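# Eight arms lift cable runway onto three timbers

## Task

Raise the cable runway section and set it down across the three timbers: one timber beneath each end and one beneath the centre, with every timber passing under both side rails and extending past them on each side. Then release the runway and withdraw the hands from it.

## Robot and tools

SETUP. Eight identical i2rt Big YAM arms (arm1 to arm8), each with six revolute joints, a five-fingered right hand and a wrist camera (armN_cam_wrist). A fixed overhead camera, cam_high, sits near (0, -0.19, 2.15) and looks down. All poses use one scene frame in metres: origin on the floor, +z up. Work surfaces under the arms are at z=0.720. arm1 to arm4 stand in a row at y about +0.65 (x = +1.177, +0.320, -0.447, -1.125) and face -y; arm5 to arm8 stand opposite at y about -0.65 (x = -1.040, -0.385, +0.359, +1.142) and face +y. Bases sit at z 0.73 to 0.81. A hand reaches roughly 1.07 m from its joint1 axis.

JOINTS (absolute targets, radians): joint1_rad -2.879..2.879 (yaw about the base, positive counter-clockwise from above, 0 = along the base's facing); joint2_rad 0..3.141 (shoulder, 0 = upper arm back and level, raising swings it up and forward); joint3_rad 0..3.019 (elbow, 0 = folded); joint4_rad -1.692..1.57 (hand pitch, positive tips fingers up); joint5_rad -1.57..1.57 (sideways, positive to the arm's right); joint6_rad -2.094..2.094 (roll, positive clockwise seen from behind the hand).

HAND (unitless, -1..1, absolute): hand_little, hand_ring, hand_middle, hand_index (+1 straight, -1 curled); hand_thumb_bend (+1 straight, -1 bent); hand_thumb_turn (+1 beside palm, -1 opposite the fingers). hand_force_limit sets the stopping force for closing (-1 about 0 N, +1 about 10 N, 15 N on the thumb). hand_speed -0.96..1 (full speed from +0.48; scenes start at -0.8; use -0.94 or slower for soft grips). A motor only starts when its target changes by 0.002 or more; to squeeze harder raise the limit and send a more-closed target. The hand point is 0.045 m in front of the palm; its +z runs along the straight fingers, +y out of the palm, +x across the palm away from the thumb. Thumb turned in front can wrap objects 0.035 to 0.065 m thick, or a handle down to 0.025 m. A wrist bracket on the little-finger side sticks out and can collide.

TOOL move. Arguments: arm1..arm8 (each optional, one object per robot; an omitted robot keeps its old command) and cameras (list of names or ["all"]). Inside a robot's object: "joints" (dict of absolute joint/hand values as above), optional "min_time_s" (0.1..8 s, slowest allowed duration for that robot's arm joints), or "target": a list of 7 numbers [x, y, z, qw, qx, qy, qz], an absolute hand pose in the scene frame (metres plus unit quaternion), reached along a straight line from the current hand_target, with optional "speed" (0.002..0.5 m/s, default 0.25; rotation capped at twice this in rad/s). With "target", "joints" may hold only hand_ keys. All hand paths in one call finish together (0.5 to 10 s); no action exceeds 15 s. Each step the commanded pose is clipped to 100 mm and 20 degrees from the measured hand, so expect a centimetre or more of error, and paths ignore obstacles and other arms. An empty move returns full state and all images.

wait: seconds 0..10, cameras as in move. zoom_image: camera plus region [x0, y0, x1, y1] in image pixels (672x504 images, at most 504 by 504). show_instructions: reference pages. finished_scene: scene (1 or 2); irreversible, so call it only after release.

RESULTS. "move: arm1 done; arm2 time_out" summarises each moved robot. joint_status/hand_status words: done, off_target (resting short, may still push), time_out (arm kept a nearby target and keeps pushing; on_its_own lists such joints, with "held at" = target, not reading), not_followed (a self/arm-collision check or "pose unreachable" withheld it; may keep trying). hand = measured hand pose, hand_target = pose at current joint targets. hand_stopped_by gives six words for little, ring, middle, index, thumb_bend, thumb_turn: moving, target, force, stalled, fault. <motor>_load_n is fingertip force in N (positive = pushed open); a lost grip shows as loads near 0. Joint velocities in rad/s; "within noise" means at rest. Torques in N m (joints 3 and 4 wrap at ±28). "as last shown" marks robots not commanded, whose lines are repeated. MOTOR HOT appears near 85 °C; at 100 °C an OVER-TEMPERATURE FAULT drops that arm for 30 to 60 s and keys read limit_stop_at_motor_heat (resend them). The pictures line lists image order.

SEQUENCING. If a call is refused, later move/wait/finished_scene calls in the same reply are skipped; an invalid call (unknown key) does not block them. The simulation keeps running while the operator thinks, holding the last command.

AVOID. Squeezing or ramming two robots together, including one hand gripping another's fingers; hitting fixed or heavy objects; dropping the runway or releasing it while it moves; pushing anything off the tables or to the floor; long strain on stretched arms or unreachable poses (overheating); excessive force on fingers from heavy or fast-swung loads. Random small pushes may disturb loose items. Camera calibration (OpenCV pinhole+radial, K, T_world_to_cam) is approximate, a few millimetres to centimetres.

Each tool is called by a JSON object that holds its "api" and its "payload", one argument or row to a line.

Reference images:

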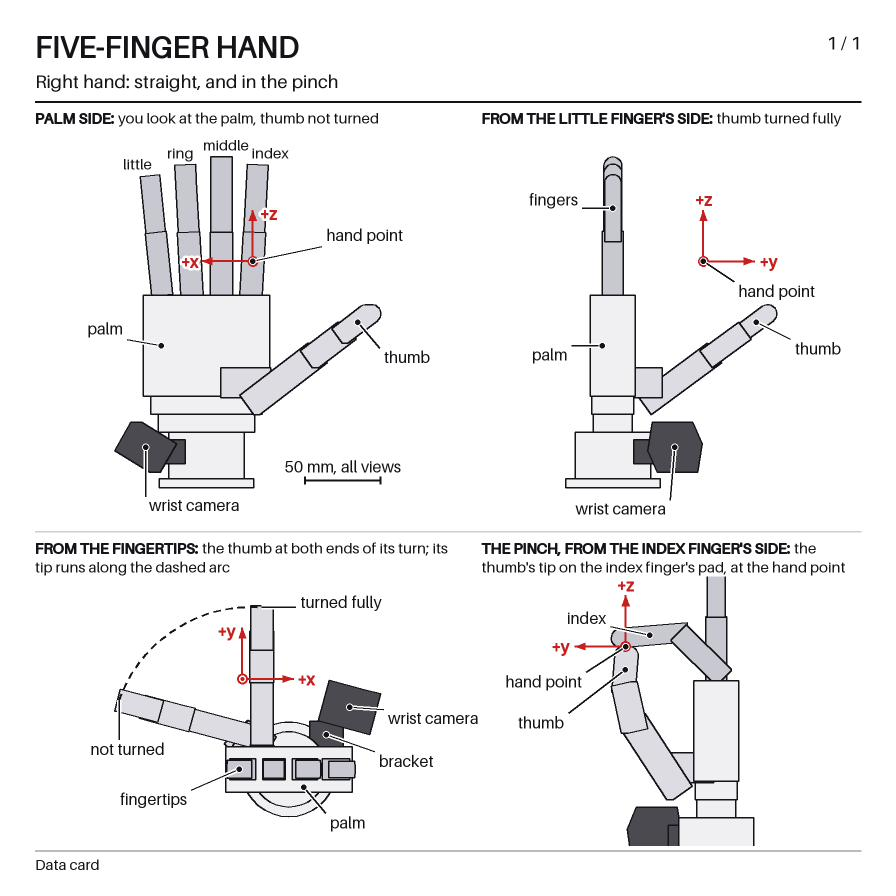

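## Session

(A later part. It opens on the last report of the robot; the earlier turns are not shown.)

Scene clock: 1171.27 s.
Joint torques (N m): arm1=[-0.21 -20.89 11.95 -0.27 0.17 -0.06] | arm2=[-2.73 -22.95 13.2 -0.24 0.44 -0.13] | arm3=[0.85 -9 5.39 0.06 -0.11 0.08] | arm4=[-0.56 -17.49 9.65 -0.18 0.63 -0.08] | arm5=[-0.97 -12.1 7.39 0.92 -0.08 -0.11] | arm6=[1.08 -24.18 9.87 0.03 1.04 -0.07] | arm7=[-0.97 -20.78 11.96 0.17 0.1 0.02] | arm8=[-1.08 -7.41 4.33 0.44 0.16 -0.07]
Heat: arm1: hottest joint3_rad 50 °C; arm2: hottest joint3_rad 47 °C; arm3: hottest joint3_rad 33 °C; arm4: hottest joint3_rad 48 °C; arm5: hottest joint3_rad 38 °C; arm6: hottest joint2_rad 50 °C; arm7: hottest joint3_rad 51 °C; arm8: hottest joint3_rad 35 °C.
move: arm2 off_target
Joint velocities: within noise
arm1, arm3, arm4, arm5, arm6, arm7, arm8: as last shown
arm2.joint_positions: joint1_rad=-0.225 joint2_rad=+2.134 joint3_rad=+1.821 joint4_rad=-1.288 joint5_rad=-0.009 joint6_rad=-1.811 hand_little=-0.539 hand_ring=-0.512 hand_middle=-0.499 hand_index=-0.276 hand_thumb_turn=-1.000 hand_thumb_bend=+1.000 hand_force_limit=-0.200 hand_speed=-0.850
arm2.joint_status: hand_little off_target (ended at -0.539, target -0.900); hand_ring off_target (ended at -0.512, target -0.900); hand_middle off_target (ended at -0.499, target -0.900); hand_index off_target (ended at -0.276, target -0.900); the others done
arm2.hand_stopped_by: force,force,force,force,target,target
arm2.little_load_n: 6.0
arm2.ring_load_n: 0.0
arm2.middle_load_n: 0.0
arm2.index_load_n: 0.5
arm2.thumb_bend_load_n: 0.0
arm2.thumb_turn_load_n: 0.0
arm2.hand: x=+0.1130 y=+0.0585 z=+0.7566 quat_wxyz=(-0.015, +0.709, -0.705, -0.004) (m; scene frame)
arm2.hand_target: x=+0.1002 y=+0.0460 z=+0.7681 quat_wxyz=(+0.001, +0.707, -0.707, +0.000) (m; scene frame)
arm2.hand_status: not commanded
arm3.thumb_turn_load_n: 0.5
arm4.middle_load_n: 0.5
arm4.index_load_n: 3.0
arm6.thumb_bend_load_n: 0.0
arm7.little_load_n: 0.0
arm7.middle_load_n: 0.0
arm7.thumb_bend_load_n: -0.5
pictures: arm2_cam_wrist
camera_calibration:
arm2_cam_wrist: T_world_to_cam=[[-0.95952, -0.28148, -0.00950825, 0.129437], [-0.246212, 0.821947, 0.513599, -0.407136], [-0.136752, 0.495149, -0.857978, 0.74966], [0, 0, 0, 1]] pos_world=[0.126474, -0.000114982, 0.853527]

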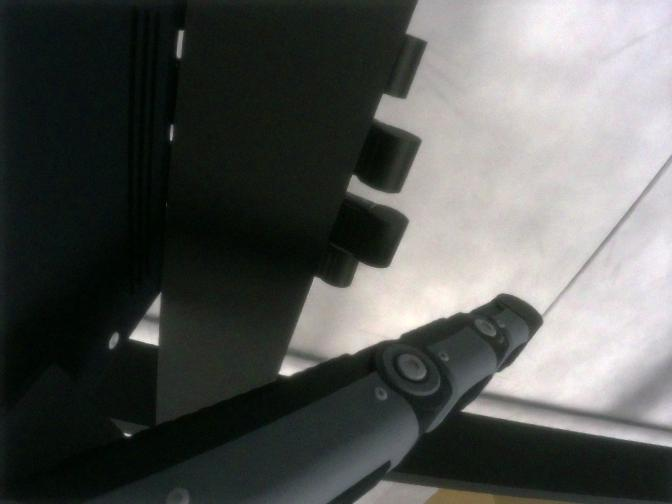

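{"api": "move", "payload": {
  "arm1": {"joints": {"joint2_rad": 1.915, "joint3_rad": 1.935, "joint4_rad": -1.326}, "min_time_s": 4},
  "arm2": {"joints": {"joint2_rad": 1.854, "joint3_rad": 2.041, "joint4_rad": -1.478}, "min_time_s": 4},
  "arm4": {"joints": {"joint2_rad": 1.826, "joint3_rad": 1.882, "joint4_rad": -1.349}, "min_time_s": 4},
  "arm6": {"joints": {"joint2_rad": 1.825, "joint3_rad": 1.978, "joint4_rad": -1.447}, "min_time_s": 4},
  "arm7": {"joints": {"joint2_rad": 1.87, "joint3_rad": 1.941, "joint4_rad": -1.367}, "min_time_s": 4},
  "cameras": ["arm2_cam_wrist", "arm6_cam_wrist", "cam_high"]
}}

Scene clock: 1196.53 s.
Joint torques (N m): arm1=[-0.21 -34.9 18.55 -0.83 0.66 0.01] | arm2=[-2.49 -41.05 19.19 -1.52 0.99 0.11] | arm3=[0.91 -9.17 5.41 -0.03 -0.11 0.07] | arm4=[-0.62 -29.1 18.24 -1.28 0.97 -0.05] | arm5=[-0.97 -12.22 7.38 0.92 -0.08 -0.11] | arm6=[1.2 -38.36 19.63 -1.33 1.22 -0.08] | arm7=[-1.03 -35.96 18.59 -1.44 0.59 0.1] | arm8=[-0.97 -7.18 4.36 0.43 0.18 -0.04]
Heat: arm1: hottest joint3_rad 53 °C; arm2: hottest joint3_rad 49 °C; arm3: hottest joint3_rad 33 °C; arm4: hottest joint3_rad 50 °C; arm5: hottest joint3_rad 38 °C; arm6: hottest joint2_rad 49 °C; arm7: hottest joint3_rad 55 °C; arm8: hottest joint3_rad 35 °C.
move: arm1 time_out; arm2 time_out; arm4 time_out; arm6 time_out; arm7 time_out
Joint velocities: within noise
arm1.joint_positions: joint1_rad=-0.135 joint2_rad=+2.088 joint3_rad=+1.794 joint4_rad=-1.305 joint5_rad=-0.020 joint6_rad=-1.714 hand_little=-0.789 hand_ring=-0.716 hand_middle=-0.678 hand_index=-0.623 hand_thumb_turn=-1.000 hand_thumb_bend=+1.000 hand_force_limit=-0.200 hand_speed=-0.900
arm1.joint_status: joint2_rad time_out (moved -0.107 of -0.280); joint3_rad time_out (moved +0.078 of +0.220); the others done
arm1.hand_stopped_by: force,force,force,force,target,target
arm1.little_load_n: 8.0
arm1.ring_load_n: 8.5
arm1.middle_load_n: 3.5
arm1.index_load_n: 0.5
arm1.thumb_bend_load_n: 0.0
arm1.thumb_turn_load_n: 0.0
arm1.on_its_own: joint2_rad reads +2.088 and still pushes toward +1.915 since a time_out; joint3_rad reads +1.794 and still pushes toward +1.906 since a time_out
arm1.hand: x=+1.0394 y=+0.0675 z=+0.8581 quat_wxyz=(-0.017, +0.712, -0.702, +0.000) (m; scene frame)
arm1.hand_target: x=+1.0284 y=+0.0369 z=+1.0059 quat_wxyz=(+0.094, +0.702, -0.702, +0.072) (m; scene frame)
arm1.hand_status: not commanded
arm2.joint_positions: joint1_rad=-0.228 joint2_rad=+2.044 joint3_rad=+1.920 joint4_rad=-1.437 joint5_rad=-0.024 joint6_rad=-1.833 hand_little=-0.537 hand_ring=-0.511 hand_middle=-0.498 hand_index=-0.276 hand_thumb_turn=-1.000 hand_thumb_bend=+1.000 hand_force_limit=-0.200 hand_speed=-0.850
arm2.joint_status: joint2_rad time_out (moved -0.089 of -0.280); joint3_rad time_out (moved +0.098 of +0.220); the others done
arm2.hand_stopped_by: force,force,force,force,target,target
arm2.little_load_n: 33.5
arm2.ring_load_n: 18.0
arm2.middle_load_n: 5.0
arm2.index_load_n: 0.0
arm2.thumb_bend_load_n: 0.0
arm2.thumb_turn_load_n: 0.0
arm2.on_its_own: joint2_rad reads +2.044 and still pushes toward +1.854 since a time_out; joint3_rad reads +1.920 and still pushes toward +2.032 since a time_out
arm2.hand: x=+0.1129 y=+0.0576 z=+0.8471 quat_wxyz=(-0.002, +0.715, -0.699, +0.013) (m; scene frame)
arm2.hand_target: x=+0.1030 y=+0.0570 z=+1.0083 quat_wxyz=(+0.116, +0.701, -0.701, +0.069) (m; scene frame)
arm2.hand_status: not commanded
arm3, arm5, arm8: as last shown
arm4.joint_positions: joint1_rad=+0.125 joint2_rad=+2.006 joint3_rad=+1.731 joint4_rad=-1.308 joint5_rad=-0.019 joint6_rad=-1.446 hand_little=-0.604 hand_ring=-0.576 hand_middle=-0.557 hand_index=-0.549 hand_thumb_turn=-1.000 hand_thumb_bend=+1.000 hand_force_limit=-0.200 hand_speed=-0.900
arm4.joint_status: joint2_rad time_out (moved -0.100 of -0.280); joint3_rad time_out (moved +0.069 of +0.220); the others done
arm4.hand_stopped_by: force,force,force,force,target,target
arm4.little_load_n: 9.5
arm4.ring_load_n: 7.0
arm4.middle_load_n: 3.5
arm4.index_load_n: 7.5
arm4.thumb_bend_load_n: -0.5
arm4.thumb_turn_load_n: 0.0
arm4.on_its_own: joint2_rad reads +2.006 and still pushes toward +1.826 since a time_out; joint3_rad reads +1.731 and still pushes toward +1.844 since a time_out
arm4.hand: x=-1.1049 y=+0.0771 z=+0.8354 quat_wxyz=(-0.013, +0.709, -0.705, +0.003) (m; scene frame)
arm4.hand_target: x=-1.1123 y=+0.0543 z=+0.9800 quat_wxyz=(+0.074, +0.702, -0.702, +0.094) (m; scene frame)
arm4.hand_status: not commanded
arm5.index_load_n: 0.5
arm6.joint_positions: joint1_rad=+0.184 joint2_rad=+2.013 joint3_rad=+1.848 joint4_rad=-1.400 joint5_rad=-0.033 joint6_rad=-1.418 hand_little=-0.612 hand_ring=-0.584 hand_middle=-0.567 hand_index=-0.550 hand_thumb_turn=-1.000 hand_thumb_bend=+1.000 hand_force_limit=-0.200 hand_speed=-0.900
arm6.joint_status: joint2_rad time_out (moved -0.092 of -0.280); joint3_rad time_out (moved +0.090 of +0.220); the others done
arm6.hand_stopped_by: force,force,force,force,target,target
arm6.little_load_n: 23.0
arm6.ring_load_n: 9.0
arm6.middle_load_n: 0.0
arm6.index_load_n: 0.0
arm6.thumb_bend_load_n: -0.5
arm6.thumb_turn_load_n: 0.5
arm6.on_its_own: joint2_rad reads +2.013 and still pushes toward +1.825 since a time_out; joint3_rad reads +1.848 and still pushes toward +1.960 since a time_out
arm6.hand: x=-0.4275 y=-0.0739 z=+0.8534 quat_wxyz=(-0.011, +0.706, +0.708, -0.007) (m; scene frame)
arm6.hand_target: x=-0.4219 y=-0.0658 z=+1.0042 quat_wxyz=(-0.105, +0.700, +0.702, +0.078) (m; scene frame)
arm6.hand_status: not commanded
arm7.joint_positions: joint1_rad=-0.148 joint2_rad=+2.043 joint3_rad=+1.789 joint4_rad=-1.329 joint5_rad=-0.020 joint6_rad=-1.682 hand_little=-0.631 hand_ring=-0.616 hand_middle=-0.585 hand_index=-0.557 hand_thumb_turn=-1.000 hand_thumb_bend=+1.000 hand_force_limit=-0.200 hand_speed=-0.900
arm7.joint_status: joint2_rad time_out (moved -0.106 of -0.280); joint3_rad time_out (moved +0.068 of +0.220); the others done
arm7.hand_stopped_by: force,force,force,force,target,target
arm7.little_load_n: 14.5
arm7.ring_load_n: 15.5
arm7.middle_load_n: 0.0
arm7.index_load_n: 0.0
arm7.thumb_bend_load_n: 0.0
arm7.thumb_turn_load_n: 0.0
arm7.on_its_own: joint2_rad reads +2.043 and still pushes toward +1.870 since a time_out; joint3_rad reads +1.789 and still pushes toward +1.902 since a time_out
arm7.hand: x=+0.4818 y=-0.0696 z=+0.8398 quat_wxyz=(-0.002, +0.705, +0.709, -0.010) (m; scene frame)
arm7.hand_target: x=+0.4861 y=-0.0476 z=+0.9857 quat_wxyz=(-0.073, +0.702, +0.703, +0.091) (m; scene frame)
arm7.hand_status: not commanded
pictures: arm2_cam_wrist, arm6_cam_wrist, cam_high
camera_calibration:
arm2_cam_wrist: T_world_to_cam=[[-0.954459, -0.298335, -0.00192591, 0.123988], [-0.263063, 0.838533, 0.477138, -0.421001], [-0.140732, 0.455916, -0.878826, 0.848149], [0, 0, 0, 1]] pos_world=[0.126954, 0.00332828, 0.94649]
arm6_cam_wrist: T_world_to_cam=[[0.961659, 0.274113, 0.00854474, 0.420693], [0.230177, -0.823673, 0.518249, -0.40889], [0.149097, -0.496412, -0.855187, 0.8766], [0, 0, 0, 1]] pos_world=[-0.441145, -0.0169545, 0.957969]

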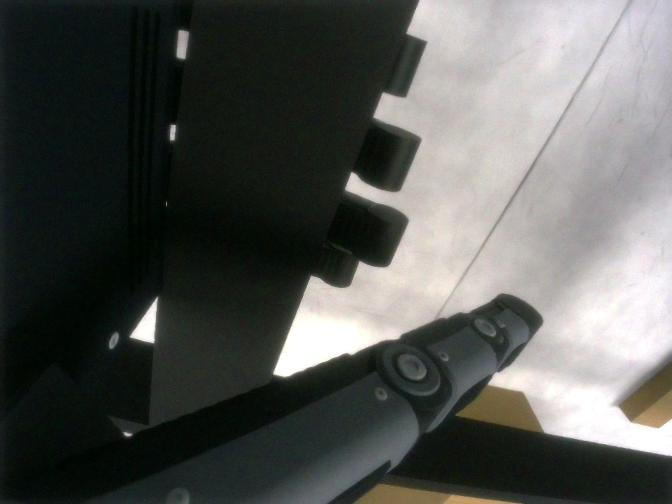

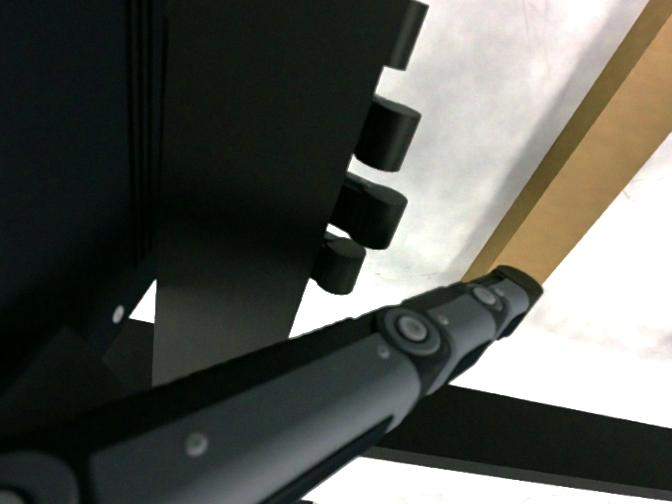

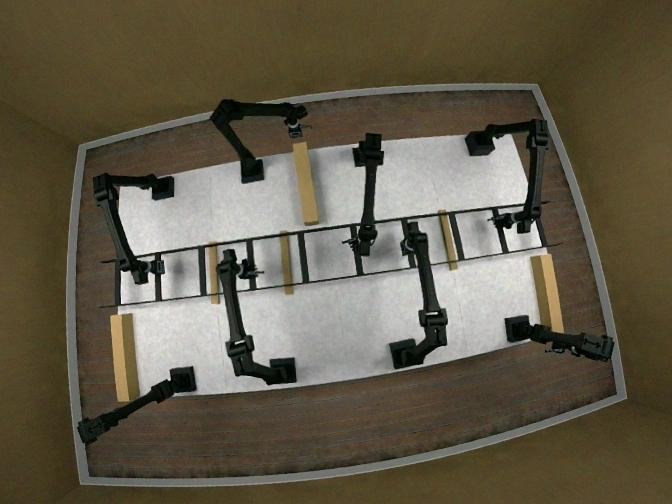

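{"api": "move", "payload": {
  "arm5": {"target": [-1.497, -0.62, 0.758, 0, 1, 0, 0], "speed": 0.12},
  "arm3": {"target": [-0.078, 0.66, 0.757, 0, 0, 1, 0], "speed": 0.12},
  "arm8": {"target": [1.362, -0.70, 0.757, 0, 0.9998, -0.0175, 0], "speed": 0.12},
  "cameras": ["cam_high"]
}}

Scene clock: 1214.83 s.
Joint torques (N m): arm1=[-0.21 -34.96 18.5 -0.81 0.66 0.01] | arm2=[-2.49 -41.11 19.17 -1.52 0.98 0.11] | arm3=[-1.79 -9.47 5.91 -0.23 0.37 -0.25] | arm4=[-0.67 -29.04 18.18 -1.28 0.95 -0.04] | arm5=[-3.6 -12.81 8.51 0.49 0.62 -0.39] | arm6=[1.26 -38.07 19.62 -1.43 1.21 -0.09] | arm7=[-0.73 -36.37 18.44 -1.36 0.6 0.11] | arm8=[1.08 -7.94 4.45 -0.31 -0.56 0.06]
Heat: arm1: hottest joint3_rad 58 °C; arm2: hottest joint3_rad 56 °C; arm3: hottest joint3_rad 33 °C; arm4: hottest joint3_rad 56 °C; arm5: hottest joint3_rad 38 °C; arm6: hottest joint2_rad 50 °C; arm7: hottest joint3_rad 60 °C; arm8: hottest joint3_rad 35 °C.
move: arm3 off_target; arm5 off_target; arm8 done
Joint velocities: within noise
arm1, arm2, arm4, arm6, arm7: as last shown
arm1.index_load_n: 0.0
arm1.on_its_own: joint2_rad reads +2.088 and still pushes toward +1.915 since a time_out; joint3_rad reads +1.794 and still pushes toward +1.906 since a time_out
arm2.ring_load_n: 17.5
arm2.thumb_turn_load_n: 0.5
arm2.on_its_own: joint2_rad reads +2.044 and still pushes toward +1.854 since a time_out; joint3_rad reads +1.920 and still pushes toward +2.032 since a time_out
arm3.joint_positions: joint1_rad=+1.440 joint2_rad=+1.471 joint3_rad=+0.771 joint4_rad=-0.890 joint5_rad=-0.008 joint6_rad=+1.454 hand_little=-1.000 hand_ring=-1.000 hand_middle=-1.000 hand_index=-1.000 hand_thumb_turn=+1.000 hand_thumb_bend=+1.000 hand_force_limit=+0.000 hand_speed=+0.000
arm3.joint_status: not commanded
arm3.hand_stopped_by: target,target,target,target,target,target
arm3.little_load_n: 0.0
arm3.ring_load_n: 0.0
arm3.middle_load_n: 0.0
arm3.index_load_n: 0.0
arm3.thumb_bend_load_n: 0.0
arm3.thumb_turn_load_n: 0.0
arm3.hand: x=-0.0798 y=+0.6731 z=+0.7533 quat_wxyz=(+0.006, +0.002, -1.000, -0.006) (m; scene frame)
arm3.hand_target: x=-0.0782 y=+0.6602 z=+0.7568 quat_wxyz=(+0.000, +0.000, -1.000, +0.000) (m; scene frame)
arm3.hand_status: off_target (0.014 m and 1.0 deg from the pose sent, 0.236 m and 0.8 deg at the start)
arm4.little_load_n: 9.0
arm4.thumb_bend_load_n: 0.0
arm4.on_its_own: joint2_rad reads +2.006 and still pushes toward +1.826 since a time_out; joint3_rad reads +1.731 and still pushes toward +1.844 since a time_out
arm5.joint_positions: joint1_rad=+1.385 joint2_rad=+1.664 joint3_rad=+1.010 joint4_rad=-0.935 joint5_rad=-0.006 joint6_rad=+1.414 hand_little=-1.000 hand_ring=-1.000 hand_middle=-1.000 hand_index=-1.000 hand_thumb_turn=+1.000 hand_thumb_bend=+1.000 hand_force_limit=+0.000 hand_speed=+0.000
arm5.joint_status: not commanded
arm5.hand_stopped_by: target,target,target,target,target,target
arm5.little_load_n: 0.0
arm5.ring_load_n: 0.0
arm5.middle_load_n: 0.0
arm5.index_load_n: 0.5
arm5.thumb_bend_load_n: 0.0
arm5.thumb_turn_load_n: 0.0
arm5.hand: x=-1.4884 y=-0.6434 z=+0.7508 quat_wxyz=(+0.010, +1.000, +0.004, +0.012) (m; scene frame)
arm5.hand_target: x=-1.4964 y=-0.6203 z=+0.7580 quat_wxyz=(-0.001, +1.000, +0.000, +0.000) (m; scene frame)
arm5.hand_status: off_target (0.026 m and 1.8 deg from the pose sent, 0.237 m and 0.1 deg at the start)
arm6.little_load_n: 22.5
arm6.thumb_bend_load_n: 0.0
arm6.on_its_own: joint2_rad reads +2.013 and still pushes toward +1.825 since a time_out; joint3_rad reads +1.848 and still pushes toward +1.960 since a time_out
arm7.ring_load_n: 15.0
arm7.index_load_n: 0.5
arm7.on_its_own: joint2_rad reads +2.043 and still pushes toward +1.870 since a time_out; joint3_rad reads +1.789 and still pushes toward +1.902 since a time_out
arm8.joint_positions: joint1_rad=-1.493 joint2_rad=+1.279 joint3_rad=+0.536 joint4_rad=-0.844 joint5_rad=+0.025 joint6_rad=-1.467 hand_little=-1.000 hand_ring=-1.000 hand_middle=-1.000 hand_index=-1.000 hand_thumb_turn=+1.000 hand_thumb_bend=+1.000 hand_force_limit=+0.000 hand_speed=+0.000
arm8.joint_status: not commanded
arm8.hand_stopped_by: target,target,target,target,target,target
arm8.little_load_n: 0.0
arm8.ring_load_n: 0.0
arm8.middle_load_n: 0.0
arm8.index_load_n: 0.0
arm8.thumb_bend_load_n: 0.0
arm8.thumb_turn_load_n: 0.0
arm8.hand: x=+1.3620 y=-0.7090 z=+0.7553 quat_wxyz=(+0.008, +0.999, -0.031, -0.002) (m; scene frame)
arm8.hand_target: x=+1.3620 y=-0.7003 z=+0.7568 quat_wxyz=(+0.000, +1.000, -0.018, +0.000) (m; scene frame)
arm8.hand_status: done (0.009 m and 1.8 deg from the pose sent, 0.160 m and 12.7 deg at the start)
pictures: cam_high

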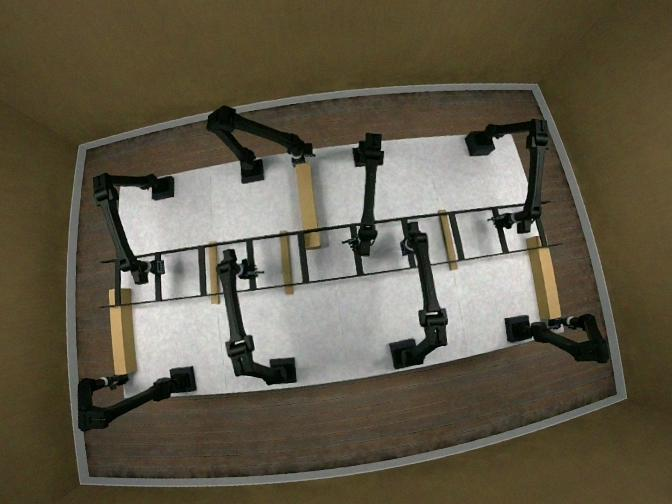

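{"api": "move", "payload": {
  "arm5": {"target": [-1.497, -0.335, 0.760, 0, 1, 0, 0], "speed": 0.12},
  "arm3": {"target": [-0.078, 0.345, 0.760, 0, 0, 1, 0], "speed": 0.12},
  "arm8": {"target": [1.3875, -0.345, 0.760, 0, 1, 0, 0], "speed": 0.12},
  "cameras": ["cam_high", "arm6_cam_wrist"]
}}

Scene clock: 1226.77 s.
Joint torques (N m): arm1=[-0.15 -35.02 18.48 -0.84 0.65 0.01] | arm2=[-2.55 -41.05 19.17 -1.52 0.99 0.11] | arm3=[-1.55 -11.87 10.26 -0.09 0.33 -0.17] | arm4=[-0.5 -29.1 18.17 -1.28 0.96 -0.05] | arm5=[-3.55 -15.21 12.56 0.77 0.56 -0.38] | arm6=[1.32 -38.12 19.62 -1.47 1.22 -0.08] | arm7=[-0.67 -36.31 18.47 -1.43 0.61 0.09] | arm8=[0.32 -12.86 9.5 0.21 -0.28 0.34]
Heat: arm1: hottest joint3_rad 60 °C; arm2: hottest joint3_rad 60 °C; arm3: hottest joint3_rad 33 °C; arm4: hottest joint3_rad 59 °C; arm5: hottest joint3_rad 39 °C; arm6: hottest joint2_rad 51 °C; arm7: hottest joint3_rad 62 °C; arm8: hottest joint3_rad 35 °C.
move: arm3 off_target; arm5 off_target; arm8 off_target
Joint velocities: arm1=[within noise] | arm2=[within noise] | arm3=[within noise] | arm4=[within noise] | arm5=[within noise] | arm6=[within noise] | arm7=[within noise] | arm8=[-0.005 -0.044 -0.002 -0.017 -0.022 0.022]
arm1, arm2, arm4, arm6, arm7: as last shown
arm1.on_its_own: joint2_rad reads +2.088 and still pushes toward +1.915 since a time_out; joint3_rad reads +1.794 and still pushes toward +1.906 since a time_out
arm2.thumb_turn_load_n: 0.0
arm2.on_its_own: joint2_rad reads +2.044 and still pushes toward +1.854 since a time_out; joint3_rad reads +1.920 and still pushes toward +2.032 since a time_out
arm3.joint_positions: joint1_rad=+0.758 joint2_rad=+1.780 joint3_rad=+1.168 joint4_rad=-1.007 joint5_rad=-0.002 joint6_rad=+0.770 hand_little=-1.000 hand_ring=-1.000 hand_middle=-1.000 hand_index=-1.000 hand_thumb_turn=+1.000 hand_thumb_bend=+1.000 hand_force_limit=+0.000 hand_speed=+0.000
arm3.joint_status: not commanded
arm3.hand_stopped_by: target,target,target,target,target,target
arm3.little_load_n: 0.0
arm3.ring_load_n: 0.0
arm3.middle_load_n: 0.0
arm3.index_load_n: 0.0
arm3.thumb_bend_load_n: 0.0
arm3.thumb_turn_load_n: 0.0
arm3.hand: x=-0.0894 y=+0.3773 z=+0.7532 quat_wxyz=(+0.013, +0.003, -1.000, -0.019) (m; scene frame)
arm3.hand_target: x=-0.0793 y=+0.3459 z=+0.7608 quat_wxyz=(+0.000, +0.000, -1.000, +0.001) (m; scene frame)
arm3.hand_status: off_target (0.035 m and 2.7 deg from the pose sent, 0.328 m and 1.0 deg at the start)
arm4.little_load_n: 9.5
arm4.middle_load_n: 3.0
arm4.thumb_bend_load_n: -0.5
arm4.on_its_own: joint2_rad reads +2.006 and still pushes toward +1.826 since a time_out; joint3_rad reads +1.731 and still pushes toward +1.844 since a time_out
arm5.joint_positions: joint1_rad=+0.861 joint2_rad=+1.918 joint3_rad=+1.394 joint4_rad=-1.085 joint5_rad=-0.008 joint6_rad=+0.891 hand_little=-1.000 hand_ring=-1.000 hand_middle=-1.000 hand_index=-1.000 hand_thumb_turn=+1.000 hand_thumb_bend=+1.000 hand_force_limit=+0.000 hand_speed=+0.000
arm5.joint_status: not commanded
arm5.hand_stopped_by: target,target,target,target,target,target
arm5.little_load_n: 0.0
arm5.ring_load_n: 0.0
arm5.middle_load_n: 0.0
arm5.index_load_n: 0.0
arm5.thumb_bend_load_n: -0.5
arm5.thumb_turn_load_n: 0.0
arm5.hand: x=-1.4897 y=-0.3727 z=+0.7531 quat_wxyz=(+0.020, +1.000, +0.004, +0.015) (m; scene frame)
arm5.hand_target: x=-1.4952 y=-0.3358 z=+0.7607 quat_wxyz=(-0.001, +1.000, -0.001, +0.000) (m; scene frame)
arm5.hand_status: off_target (0.039 m and 2.9 deg from the pose sent, 0.309 m and 1.8 deg at the start)
arm6.thumb_bend_load_n: -0.5
arm6.thumb_turn_load_n: 0.0
arm6.on_its_own: joint2_rad reads +2.013 and still pushes toward +1.825 since a time_out; joint3_rad reads +1.848 and still pushes toward +1.960 since a time_out
arm7.little_load_n: 15.0
arm7.index_load_n: 0.0
arm7.on_its_own: joint2_rad reads +2.043 and still pushes toward +1.870 since a time_out; joint3_rad reads +1.789 and still pushes toward +1.902 since a time_out
arm8.joint_positions: joint1_rad=-0.625 joint2_rad=+1.752 joint3_rad=+1.047 joint4_rad=-0.943 joint5_rad=+0.004 joint6_rad=-0.671 hand_little=-1.000 hand_ring=-1.000 hand_middle=-1.000 hand_index=-1.000 hand_thumb_turn=+1.000 hand_thumb_bend=+1.000 hand_force_limit=+0.000 hand_speed=+0.000
arm8.joint_status: not commanded
arm8.hand_stopped_by: target,target,target,target,target,target
arm8.little_load_n: 0.0
arm8.ring_load_n: 0.0
arm8.middle_load_n: 0.0
arm8.index_load_n: 0.0
arm8.thumb_bend_load_n: 0.0
arm8.thumb_turn_load_n: 0.0
arm8.hand: x=+1.3747 y=-0.3798 z=+0.7518 quat_wxyz=(+0.026, +1.000, +0.006, -0.017) (m; scene frame)
arm8.hand_target: x=+1.3865 y=-0.3462 z=+0.7612 quat_wxyz=(-0.001, +1.000, +0.000, -0.001) (m; scene frame)
arm8.hand_status: off_target (0.038 m and 3.6 deg from the pose sent, 0.365 m and 3.6 deg at the start)
pictures: arm6_cam_wrist, cam_high
camera_calibration:
arm6_cam_wrist: T_world_to_cam=[[0.961659, 0.274113, 0.00854474, 0.420693], [0.230177, -0.823673, 0.518249, -0.40889], [0.149097, -0.496412, -0.855187, 0.8766], [0, 0, 0, 1]] pos_world=[-0.441145, -0.0169545, 0.957969]

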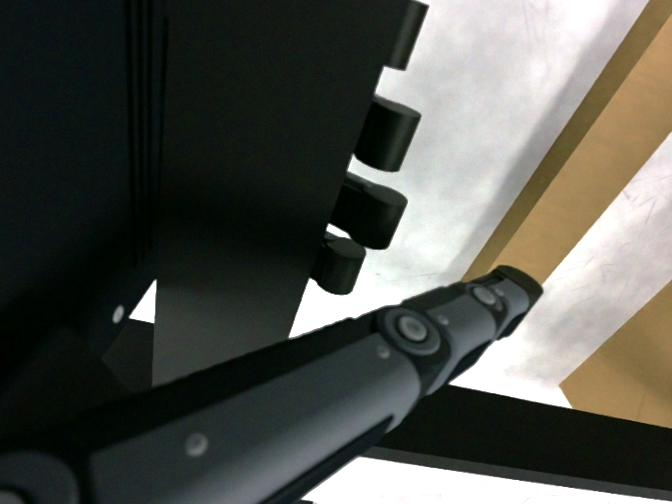

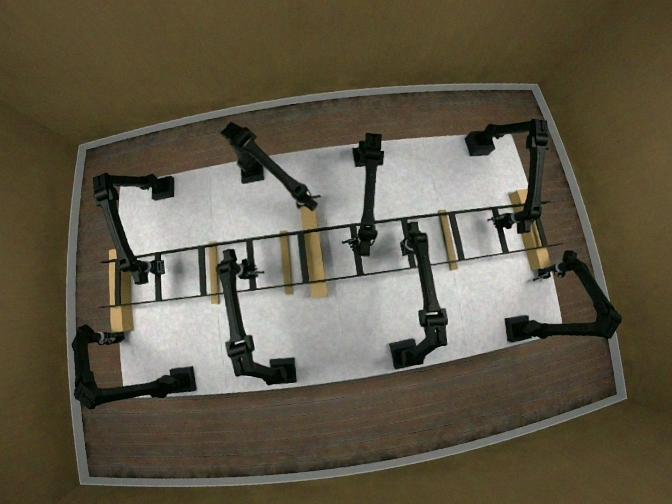

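{"api": "move", "payload": {
  "arm5": {"target": [-1.497, -0.312, 0.765, 0, 1, 0, 0], "speed": 0.1},
  "arm3": {"target": [-0.078, 0.322, 0.765, 0, 0, 1, 0], "speed": 0.1},
  "arm8": {"target": [1.3875, -0.322, 0.765, 0, 1, 0, 0], "speed": 0.1},
  "cameras": ["cam_high"]
}}

{"api": "zoom_image", "payload": {
  "camera": "cam_high",
  "region": [90, 180, 342, 360]
}}

{"api": "zoom_image", "payload": {
  "camera": "cam_high",
  "region": [400, 160, 600, 320]
}}

Scene clock: 1242.77 s.
Joint torques (N m): arm1=[-0.15 -34.96 18.47 -0.83 0.66 0] | arm2=[-2.49 -41.05 19.17 -1.52 0.99 0.11] | arm3=[-1.49 -12.98 10.59 -0.29 0.32 -0.16] | arm4=[-0.67 -29.04 18.14 -1.28 0.96 -0.05] | arm5=[-3.6 -16.09 12.92 0.7 0.55 -0.35] | arm6=[1.14 -38.18 19.56 -1.44 1.21 -0.07] | arm7=[-0.67 -36.6 18.47 -1.44 0.61 0.1] | arm8=[0.38 -14.1 9.91 0.23 -0.29 0.29]
Heat: arm1: hottest joint3_rad 63 °C; arm2: hottest joint3_rad 63 °C; arm3: hottest joint3_rad 35 °C; arm4: hottest joint3_rad 62 °C; arm5: hottest joint3_rad 40 °C; arm6: hottest joint2_rad 52 °C; arm7: hottest joint3_rad 65 °C; arm8: hottest joint3_rad 36 °C.
move: arm3 off_target; arm5 off_target; arm8 off_target
Joint velocities: within noise
arm1, arm2, arm4, arm6, arm7: as last shown
arm1.on_its_own: joint2_rad reads +2.088 and still pushes toward +1.915 since a time_out; joint3_rad reads +1.794 and still pushes toward +1.906 since a time_out
arm2.middle_load_n: 5.5
arm2.thumb_bend_load_n: -0.5
arm2.on_its_own: joint2_rad reads +2.044 and still pushes toward +1.854 since a time_out; joint3_rad reads +1.920 and still pushes toward +2.032 since a time_out
arm3.joint_positions: joint1_rad=+0.728 joint2_rad=+1.817 joint3_rad=+1.223 joint4_rad=-1.037 joint5_rad=-0.002 joint6_rad=+0.736 hand_little=-1.000 hand_ring=-1.000 hand_middle=-1.000 hand_index=-1.000 hand_thumb_turn=+1.000 hand_thumb_bend=+1.000 hand_force_limit=+0.000 hand_speed=+0.000
arm3.joint_status: not commanded
arm3.hand_stopped_by: target,target,target,target,target,target
arm3.little_load_n: 0.0
arm3.ring_load_n: 0.0
arm3.middle_load_n: 0.0
arm3.index_load_n: 0.0
arm3.thumb_bend_load_n: 0.0
arm3.thumb_turn_load_n: 0.0
arm3.hand: x=-0.0905 y=+0.3576 z=+0.7539 quat_wxyz=(+0.017, +0.005, -1.000, -0.024) (m; scene frame)
arm3.hand_target: x=-0.0796 y=+0.3231 z=+0.7659 quat_wxyz=(+0.000, +0.000, -1.000, +0.001) (m; scene frame)
arm3.hand_status: off_target (0.039 m and 3.4 deg from the pose sent, 0.058 m and 2.7 deg at the start)
arm4.little_load_n: 9.0
arm4.middle_load_n: 3.5
arm4.thumb_bend_load_n: 0.0
arm4.on_its_own: joint2_rad reads +2.006 and still pushes toward +1.826 since a time_out; joint3_rad reads +1.731 and still pushes toward +1.844 since a time_out
arm5.joint_positions: joint1_rad=+0.831 joint2_rad=+1.953 joint3_rad=+1.451 joint4_rad=-1.116 joint5_rad=-0.008 joint6_rad=+0.858 hand_little=-1.000 hand_ring=-1.000 hand_middle=-1.000 hand_index=-1.000 hand_thumb_turn=+1.000 hand_thumb_bend=+1.000 hand_force_limit=+0.000 hand_speed=+0.000
arm5.joint_status: not commanded
arm5.hand_stopped_by: target,target,target,target,target,target
arm5.little_load_n: 0.0
arm5.ring_load_n: 0.0
arm5.middle_load_n: 0.0
arm5.index_load_n: 0.0
arm5.thumb_bend_load_n: 0.0
arm5.thumb_turn_load_n: 0.0
arm5.hand: x=-1.4896 y=-0.3519 z=+0.7536 quat_wxyz=(+0.024, +1.000, +0.005, +0.018) (m; scene frame)
arm5.hand_target: x=-1.4951 y=-0.3131 z=+0.7659 quat_wxyz=(-0.001, +1.000, -0.001, +0.000) (m; scene frame)
arm5.hand_status: off_target (0.042 m and 3.5 deg from the pose sent, 0.062 m and 2.9 deg at the start)
arm6.index_load_n: 0.5
arm6.thumb_bend_load_n: 0.0
arm6.on_its_own: joint2_rad reads +2.013 and still pushes toward +1.825 since a time_out; joint3_rad reads +1.848 and still pushes toward +1.960 since a time_out
arm7.ring_load_n: 15.5
arm7.on_its_own: joint2_rad reads +2.043 and still pushes toward +1.870 since a time_out; joint3_rad reads +1.789 and still pushes toward +1.902 since a time_out
arm8.joint_positions: joint1_rad=-0.598 joint2_rad=+1.790 joint3_rad=+1.105 joint4_rad=-0.973 joint5_rad=+0.004 joint6_rad=-0.641 hand_little=-1.000 hand_ring=-1.000 hand_middle=-1.000 hand_index=-1.000 hand_thumb_turn=+1.000 hand_thumb_bend=+1.000 hand_force_limit=+0.000 hand_speed=+0.000
arm8.joint_status: not commanded
arm8.hand_stopped_by: target,target,target,target,target,target
arm8.little_load_n: 0.0
arm8.ring_load_n: 0.0
arm8.middle_load_n: 0.0
arm8.index_load_n: 0.0
arm8.thumb_bend_load_n: 0.0
arm8.thumb_turn_load_n: 0.0
arm8.hand: x=+1.3742 y=-0.3603 z=+0.7529 quat_wxyz=(+0.032, +0.999, +0.004, -0.019) (m; scene frame)
arm8.hand_target: x=+1.3863 y=-0.3236 z=+0.7664 quat_wxyz=(-0.001, +1.000, +0.000, -0.001) (m; scene frame)
arm8.hand_status: off_target (0.042 m and 4.3 deg from the pose sent, 0.061 m and 3.6 deg at the start)
pictures: cam_high

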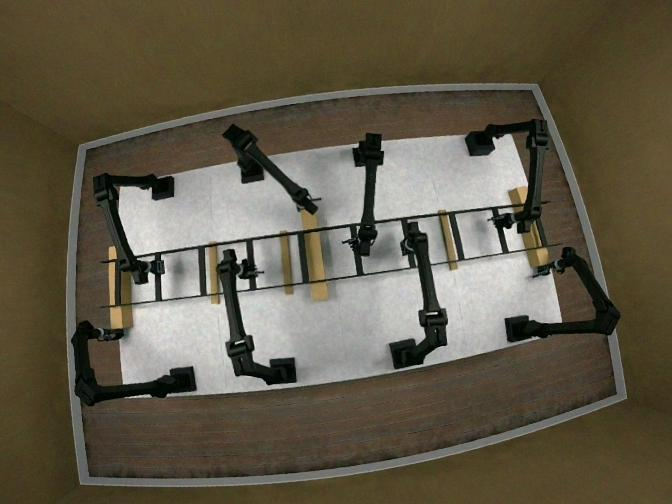

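Scaled by 2.000.

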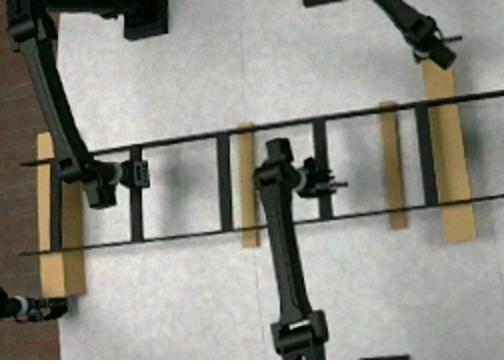

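Scaled by 2.520.

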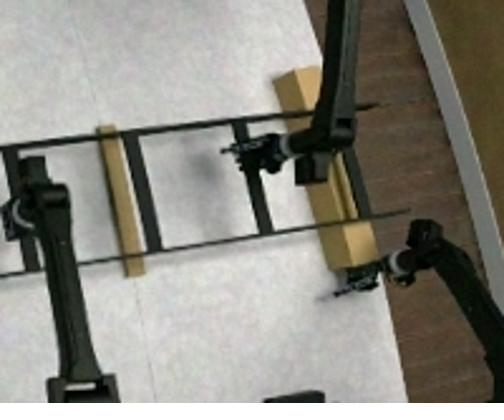

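{"api": "move", "payload": {
  "arm1": {"joints": {"joint2_rad": 2.145, "joint3_rad": 1.775, "joint4_rad": -1.246}, "min_time_s": 5},
  "arm2": {"joints": {"joint2_rad": 2.084, "joint3_rad": 1.881, "joint4_rad": -1.398}, "min_time_s": 5},
  "arm4": {"joints": {"joint2_rad": 2.056, "joint3_rad": 1.722, "joint4_rad": -1.269}, "min_time_s": 5},
  "arm6": {"joints": {"joint2_rad": 2.055, "joint3_rad": 1.818, "joint4_rad": -1.367}, "min_time_s": 5},
  "arm7": {"joints": {"joint2_rad": 2.10, "joint3_rad": 1.781, "joint4_rad": -1.287}, "min_time_s": 5},
  "arm5": {"target": [-1.49, -0.45, 0.77, 0, 1, 0, 0], "speed": 0.1},
  "arm3": {"target": [-0.08, 0.46, 0.77, 0, 0, 1, 0], "speed": 0.1},
  "arm8": {"target": [1.375, -0.46, 0.77, 0, 1, 0, 0], "speed": 0.1},
  "cameras": ["cam_high", "arm6_cam_wrist", "arm2_cam_wrist"]
}}

Scene clock: 1267.87 s.
Joint torques (N m): arm1=[-0.21 -19.6 8.44 0.66 0.19 -0.07] | arm2=[-2.49 -21.71 7.97 0.62 0.95 0.11] | arm3=[1.73 -12.98 5.2 -0.12 0.01 0.17] | arm4=[-0.62 -14.92 8.4 0.55 0.57 -0.1] | arm5=[-0.03 -17.03 7.27 0.79 0.08 0.09] | arm6=[0.97 -20.84 8.25 0.9 0.83 -0.09] | arm7=[-0.73 -19.08 8.4 0.54 0.11 0.02] | arm8=[-1.67 -13.04 4.26 0.39 0.03 -0.05]
Heat: arm1: hottest joint3_rad 63 °C; arm2: hottest joint3_rad 64 °C; arm3: hottest joint3_rad 37 °C; arm4: hottest joint3_rad 62 °C; arm5: hottest joint3_rad 41 °C; arm6: hottest joint2_rad 54 °C; arm7: hottest joint3_rad 68 °C; arm8: hottest joint3_rad 37 °C.
move: arm1 done; arm2 done; arm3 done; arm4 done; arm5 off_target; arm6 done; arm7 done; arm8 done
Joint velocities: within noise
arm1.joint_positions: joint1_rad=-0.135 joint2_rad=+2.136 joint3_rad=+1.771 joint4_rad=-1.259 joint5_rad=-0.008 joint6_rad=-1.706 hand_little=-0.790 hand_ring=-0.716 hand_middle=-0.679 hand_index=-0.623 hand_thumb_turn=-1.000 hand_thumb_bend=+1.000 hand_force_limit=-0.200 hand_speed=-0.900
arm1.joint_status: all done
arm1.hand_stopped_by: force,force,force,force,target,target
arm1.little_load_n: 0.0
arm1.ring_load_n: 0.0
arm1.middle_load_n: 0.5
arm1.index_load_n: 0.0
arm1.thumb_bend_load_n: 0.0
arm1.thumb_turn_load_n: 0.0
arm1.hand: x=+1.0373 y=+0.0697 z=+0.8219 quat_wxyz=(-0.023, +0.709, -0.705, -0.013) (m; scene frame)
arm1.hand_target: x=+1.0323 y=+0.0666 z=+0.8181 quat_wxyz=(-0.017, +0.707, -0.707, -0.013) (m; scene frame)
arm1.hand_status: not commanded
arm2.joint_positions: joint1_rad=-0.228 joint2_rad=+2.066 joint3_rad=+1.897 joint4_rad=-1.411 joint5_rad=-0.023 joint6_rad=-1.833 hand_little=-0.537 hand_ring=-0.511 hand_middle=-0.498 hand_index=-0.276 hand_thumb_turn=-1.000 hand_thumb_bend=+1.000 hand_force_limit=-0.200 hand_speed=-0.850
arm2.joint_status: all done
arm2.hand_stopped_by: force,force,force,force,target,target
arm2.little_load_n: 33.5
arm2.ring_load_n: 16.5
arm2.middle_load_n: 3.0
arm2.index_load_n: 0.5
arm2.thumb_bend_load_n: 0.0
arm2.thumb_turn_load_n: 0.0
arm2.hand: x=+0.1130 y=+0.0587 z=+0.8252 quat_wxyz=(-0.010, +0.715, -0.699, +0.007) (m; scene frame)
arm2.hand_target: x=+0.1049 y=+0.0650 z=+0.8101 quat_wxyz=(-0.013, +0.707, -0.707, -0.008) (m; scene frame)
arm2.hand_status: not commanded
arm3.joint_positions: joint1_rad=+0.903 joint2_rad=+1.637 joint3_rad=+1.013 joint4_rad=-0.968 joint5_rad=+0.003 joint6_rad=+0.919 hand_little=-1.000 hand_ring=-1.000 hand_middle=-1.000 hand_index=-1.000 hand_thumb_turn=+1.000 hand_thumb_bend=+1.000 hand_force_limit=+0.000 hand_speed=+0.000
arm3.joint_status: not commanded
arm3.hand_stopped_by: target,target,target,target,target,target
arm3.little_load_n: 0.0
arm3.ring_load_n: 0.0
arm3.middle_load_n: 0.0
arm3.index_load_n: 0.0
arm3.thumb_bend_load_n: 0.0
arm3.thumb_turn_load_n: 0.0
arm3.hand: x=-0.0831 y=+0.4560 z=+0.7654 quat_wxyz=(+0.007, +0.002, -1.000, -0.006) (m; scene frame)
arm3.hand_target: x=-0.0801 y=+0.4600 z=+0.7699 quat_wxyz=(+0.000, +0.000, -1.000, +0.000) (m; scene frame)
arm3.hand_status: done (0.007 m and 1.1 deg from the pose sent, 0.104 m and 3.4 deg at the start)
arm4.joint_positions: joint1_rad=+0.125 joint2_rad=+2.043 joint3_rad=+1.725 joint4_rad=-1.278 joint5_rad=-0.008 joint6_rad=-1.442 hand_little=-0.604 hand_ring=-0.576 hand_middle=-0.558 hand_index=-0.550 hand_thumb_turn=-1.000 hand_thumb_bend=+1.000 hand_force_limit=-0.200 hand_speed=-0.900
arm4.joint_status: all done
arm4.hand_stopped_by: force,force,force,force,target,target
arm4.little_load_n: 0.0
arm4.ring_load_n: 0.0
arm4.middle_load_n: 0.5
arm4.index_load_n: 0.5
arm4.thumb_bend_load_n: 0.0
arm4.thumb_turn_load_n: 0.0
arm4.hand: x=-1.1063 y=+0.0742 z=+0.8122 quat_wxyz=(-0.013, +0.707, -0.707, -0.006) (m; scene frame)
arm4.hand_target: x=-1.1136 y=+0.0730 z=+0.8046 quat_wxyz=(-0.010, +0.707, -0.707, -0.012) (m; scene frame)
arm4.hand_status: not commanded
arm5.joint_positions: joint1_rad=+0.981 joint2_rad=+1.795 joint3_rad=+1.215 joint4_rad=-1.024 joint5_rad=+0.003 joint6_rad=+1.016 hand_little=-1.000 hand_ring=-1.000 hand_middle=-1.000 hand_index=-1.000 hand_thumb_turn=+1.000 hand_thumb_bend=+1.000 hand_force_limit=+0.000 hand_speed=+0.000
arm5.joint_status: not commanded
arm5.hand_stopped_by: target,target,target,target,target,target
arm5.little_load_n: 0.0
arm5.ring_load_n: 0.0
arm5.middle_load_n: 0.0
arm5.index_load_n: 0.5
arm5.thumb_bend_load_n: 0.0
arm5.thumb_turn_load_n: 0.0
arm5.hand: x=-1.4810 y=-0.4511 z=+0.7556 quat_wxyz=(+0.013, +1.000, +0.002, +0.018) (m; scene frame)
arm5.hand_target: x=-1.4898 y=-0.4501 z=+0.7699 quat_wxyz=(+0.000, +1.000, +0.000, +0.000) (m; scene frame)
arm5.hand_status: off_target (0.017 m and 2.5 deg from the pose sent, 0.099 m and 3.5 deg at the start)
arm6.joint_positions: joint1_rad=+0.186 joint2_rad=+2.039 joint3_rad=+1.827 joint4_rad=-1.373 joint5_rad=-0.024 joint6_rad=-1.417 hand_little=-0.613 hand_ring=-0.585 hand_middle=-0.567 hand_index=-0.550 hand_thumb_turn=-1.000 hand_thumb_bend=+1.000 hand_force_limit=-0.200 hand_speed=-0.900
arm6.joint_status: all done
arm6.hand_stopped_by: force,force,force,force,target,target
arm6.little_load_n: 3.0
arm6.ring_load_n: 0.0
arm6.middle_load_n: 0.0
arm6.index_load_n: 0.0
arm6.thumb_bend_load_n: 0.0
arm6.thumb_turn_load_n: 0.0
arm6.hand: x=-0.4262 y=-0.0741 z=+0.8314 quat_wxyz=(+0.000, +0.706, +0.708, -0.009) (m; scene frame)
arm6.hand_target: x=-0.4186 y=-0.0753 z=+0.8197 quat_wxyz=(+0.012, +0.707, +0.707, -0.009) (m; scene frame)
arm6.hand_status: not commanded
arm7.joint_positions: joint1_rad=-0.148 joint2_rad=+2.077 joint3_rad=+1.789 joint4_rad=-1.301 joint5_rad=-0.008 joint6_rad=-1.673 hand_little=-0.632 hand_ring=-0.617 hand_middle=-0.585 hand_index=-0.557 hand_thumb_turn=-1.000 hand_thumb_bend=+1.000 hand_force_limit=-0.200 hand_speed=-0.900
arm7.joint_status: all done
arm7.hand_stopped_by: force,force,force,force,target,target
arm7.little_load_n: 0.5
arm7.ring_load_n: 0.5
arm7.middle_load_n: 0.0
arm7.index_load_n: 0.0
arm7.thumb_bend_load_n: 0.0
arm7.thumb_turn_load_n: 0.0
arm7.hand: x=+0.4847 y=-0.0654 z=+0.8200 quat_wxyz=(+0.005, +0.709, +0.705, -0.009) (m; scene frame)
arm7.hand_target: x=+0.4849 y=-0.0663 z=+0.8040 quat_wxyz=(+0.011, +0.707, +0.707, -0.014) (m; scene frame)
arm7.hand_status: not commanded
arm8.joint_positions: joint1_rad=-0.756 joint2_rad=+1.563 joint3_rad=+0.856 joint4_rad=-0.904 joint5_rad=+0.000 joint6_rad=-0.787 hand_little=-1.000 hand_ring=-1.000 hand_middle=-1.000 hand_index=-1.000 hand_thumb_turn=+1.000 hand_thumb_bend=+1.000 hand_force_limit=+0.000 hand_speed=+0.000
arm8.joint_status: not commanded
arm8.hand_stopped_by: target,target,target,target,target,target
arm8.little_load_n: 0.0
arm8.ring_load_n: 0.0
arm8.middle_load_n: 0.0
arm8.index_load_n: 0.0
arm8.thumb_bend_load_n: 0.0
arm8.thumb_turn_load_n: 0.0
arm8.hand: x=+1.3713 y=-0.4593 z=+0.7658 quat_wxyz=(+0.009, +1.000, -0.002, -0.009) (m; scene frame)
arm8.hand_target: x=+1.3749 y=-0.4601 z=+0.7699 quat_wxyz=(+0.000, +1.000, +0.000, +0.000) (m; scene frame)
arm8.hand_status: done (0.006 m and 1.5 deg from the pose sent, 0.101 m and 4.3 deg at the start)
pictures: arm2_cam_wrist, arm6_cam_wrist, cam_high
camera_calibration:
arm2_cam_wrist: T_world_to_cam=[[-0.954309, -0.298613, -0.0111468, 0.131902], [-0.265135, 0.828938, 0.492508, -0.423371], [-0.137829, 0.472961, -0.870236, 0.820024], [0, 0, 0, 1]] pos_world=[0.126648, 0.00249649, 0.923598]
arm6_cam_wrist: T_world_to_cam=[[0.961458, 0.274526, 0.0152682, 0.414011], [0.223987, -0.814244, 0.535571, -0.414284], [0.15946, -0.511509, -0.844352, 0.851767], [0, 0, 0, 1]] pos_world=[-0.441083, -0.0152981, 0.934749]

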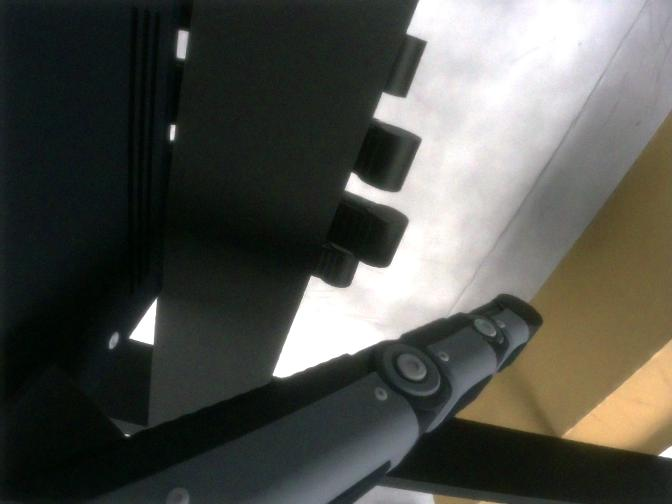

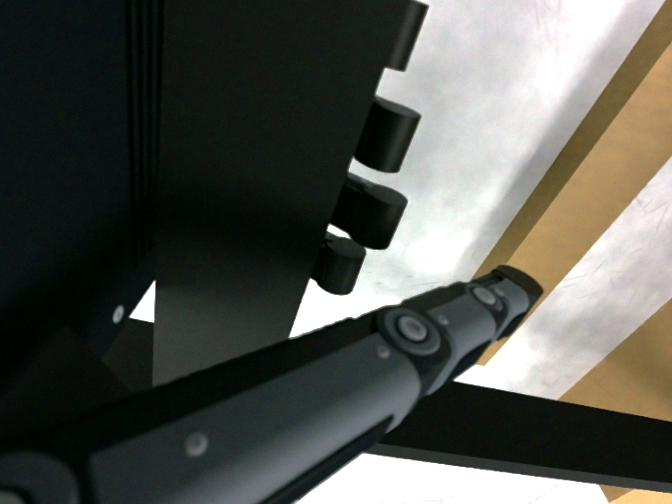

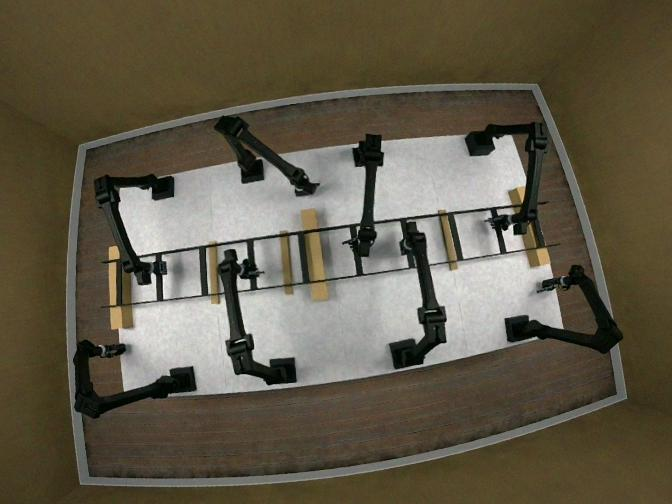

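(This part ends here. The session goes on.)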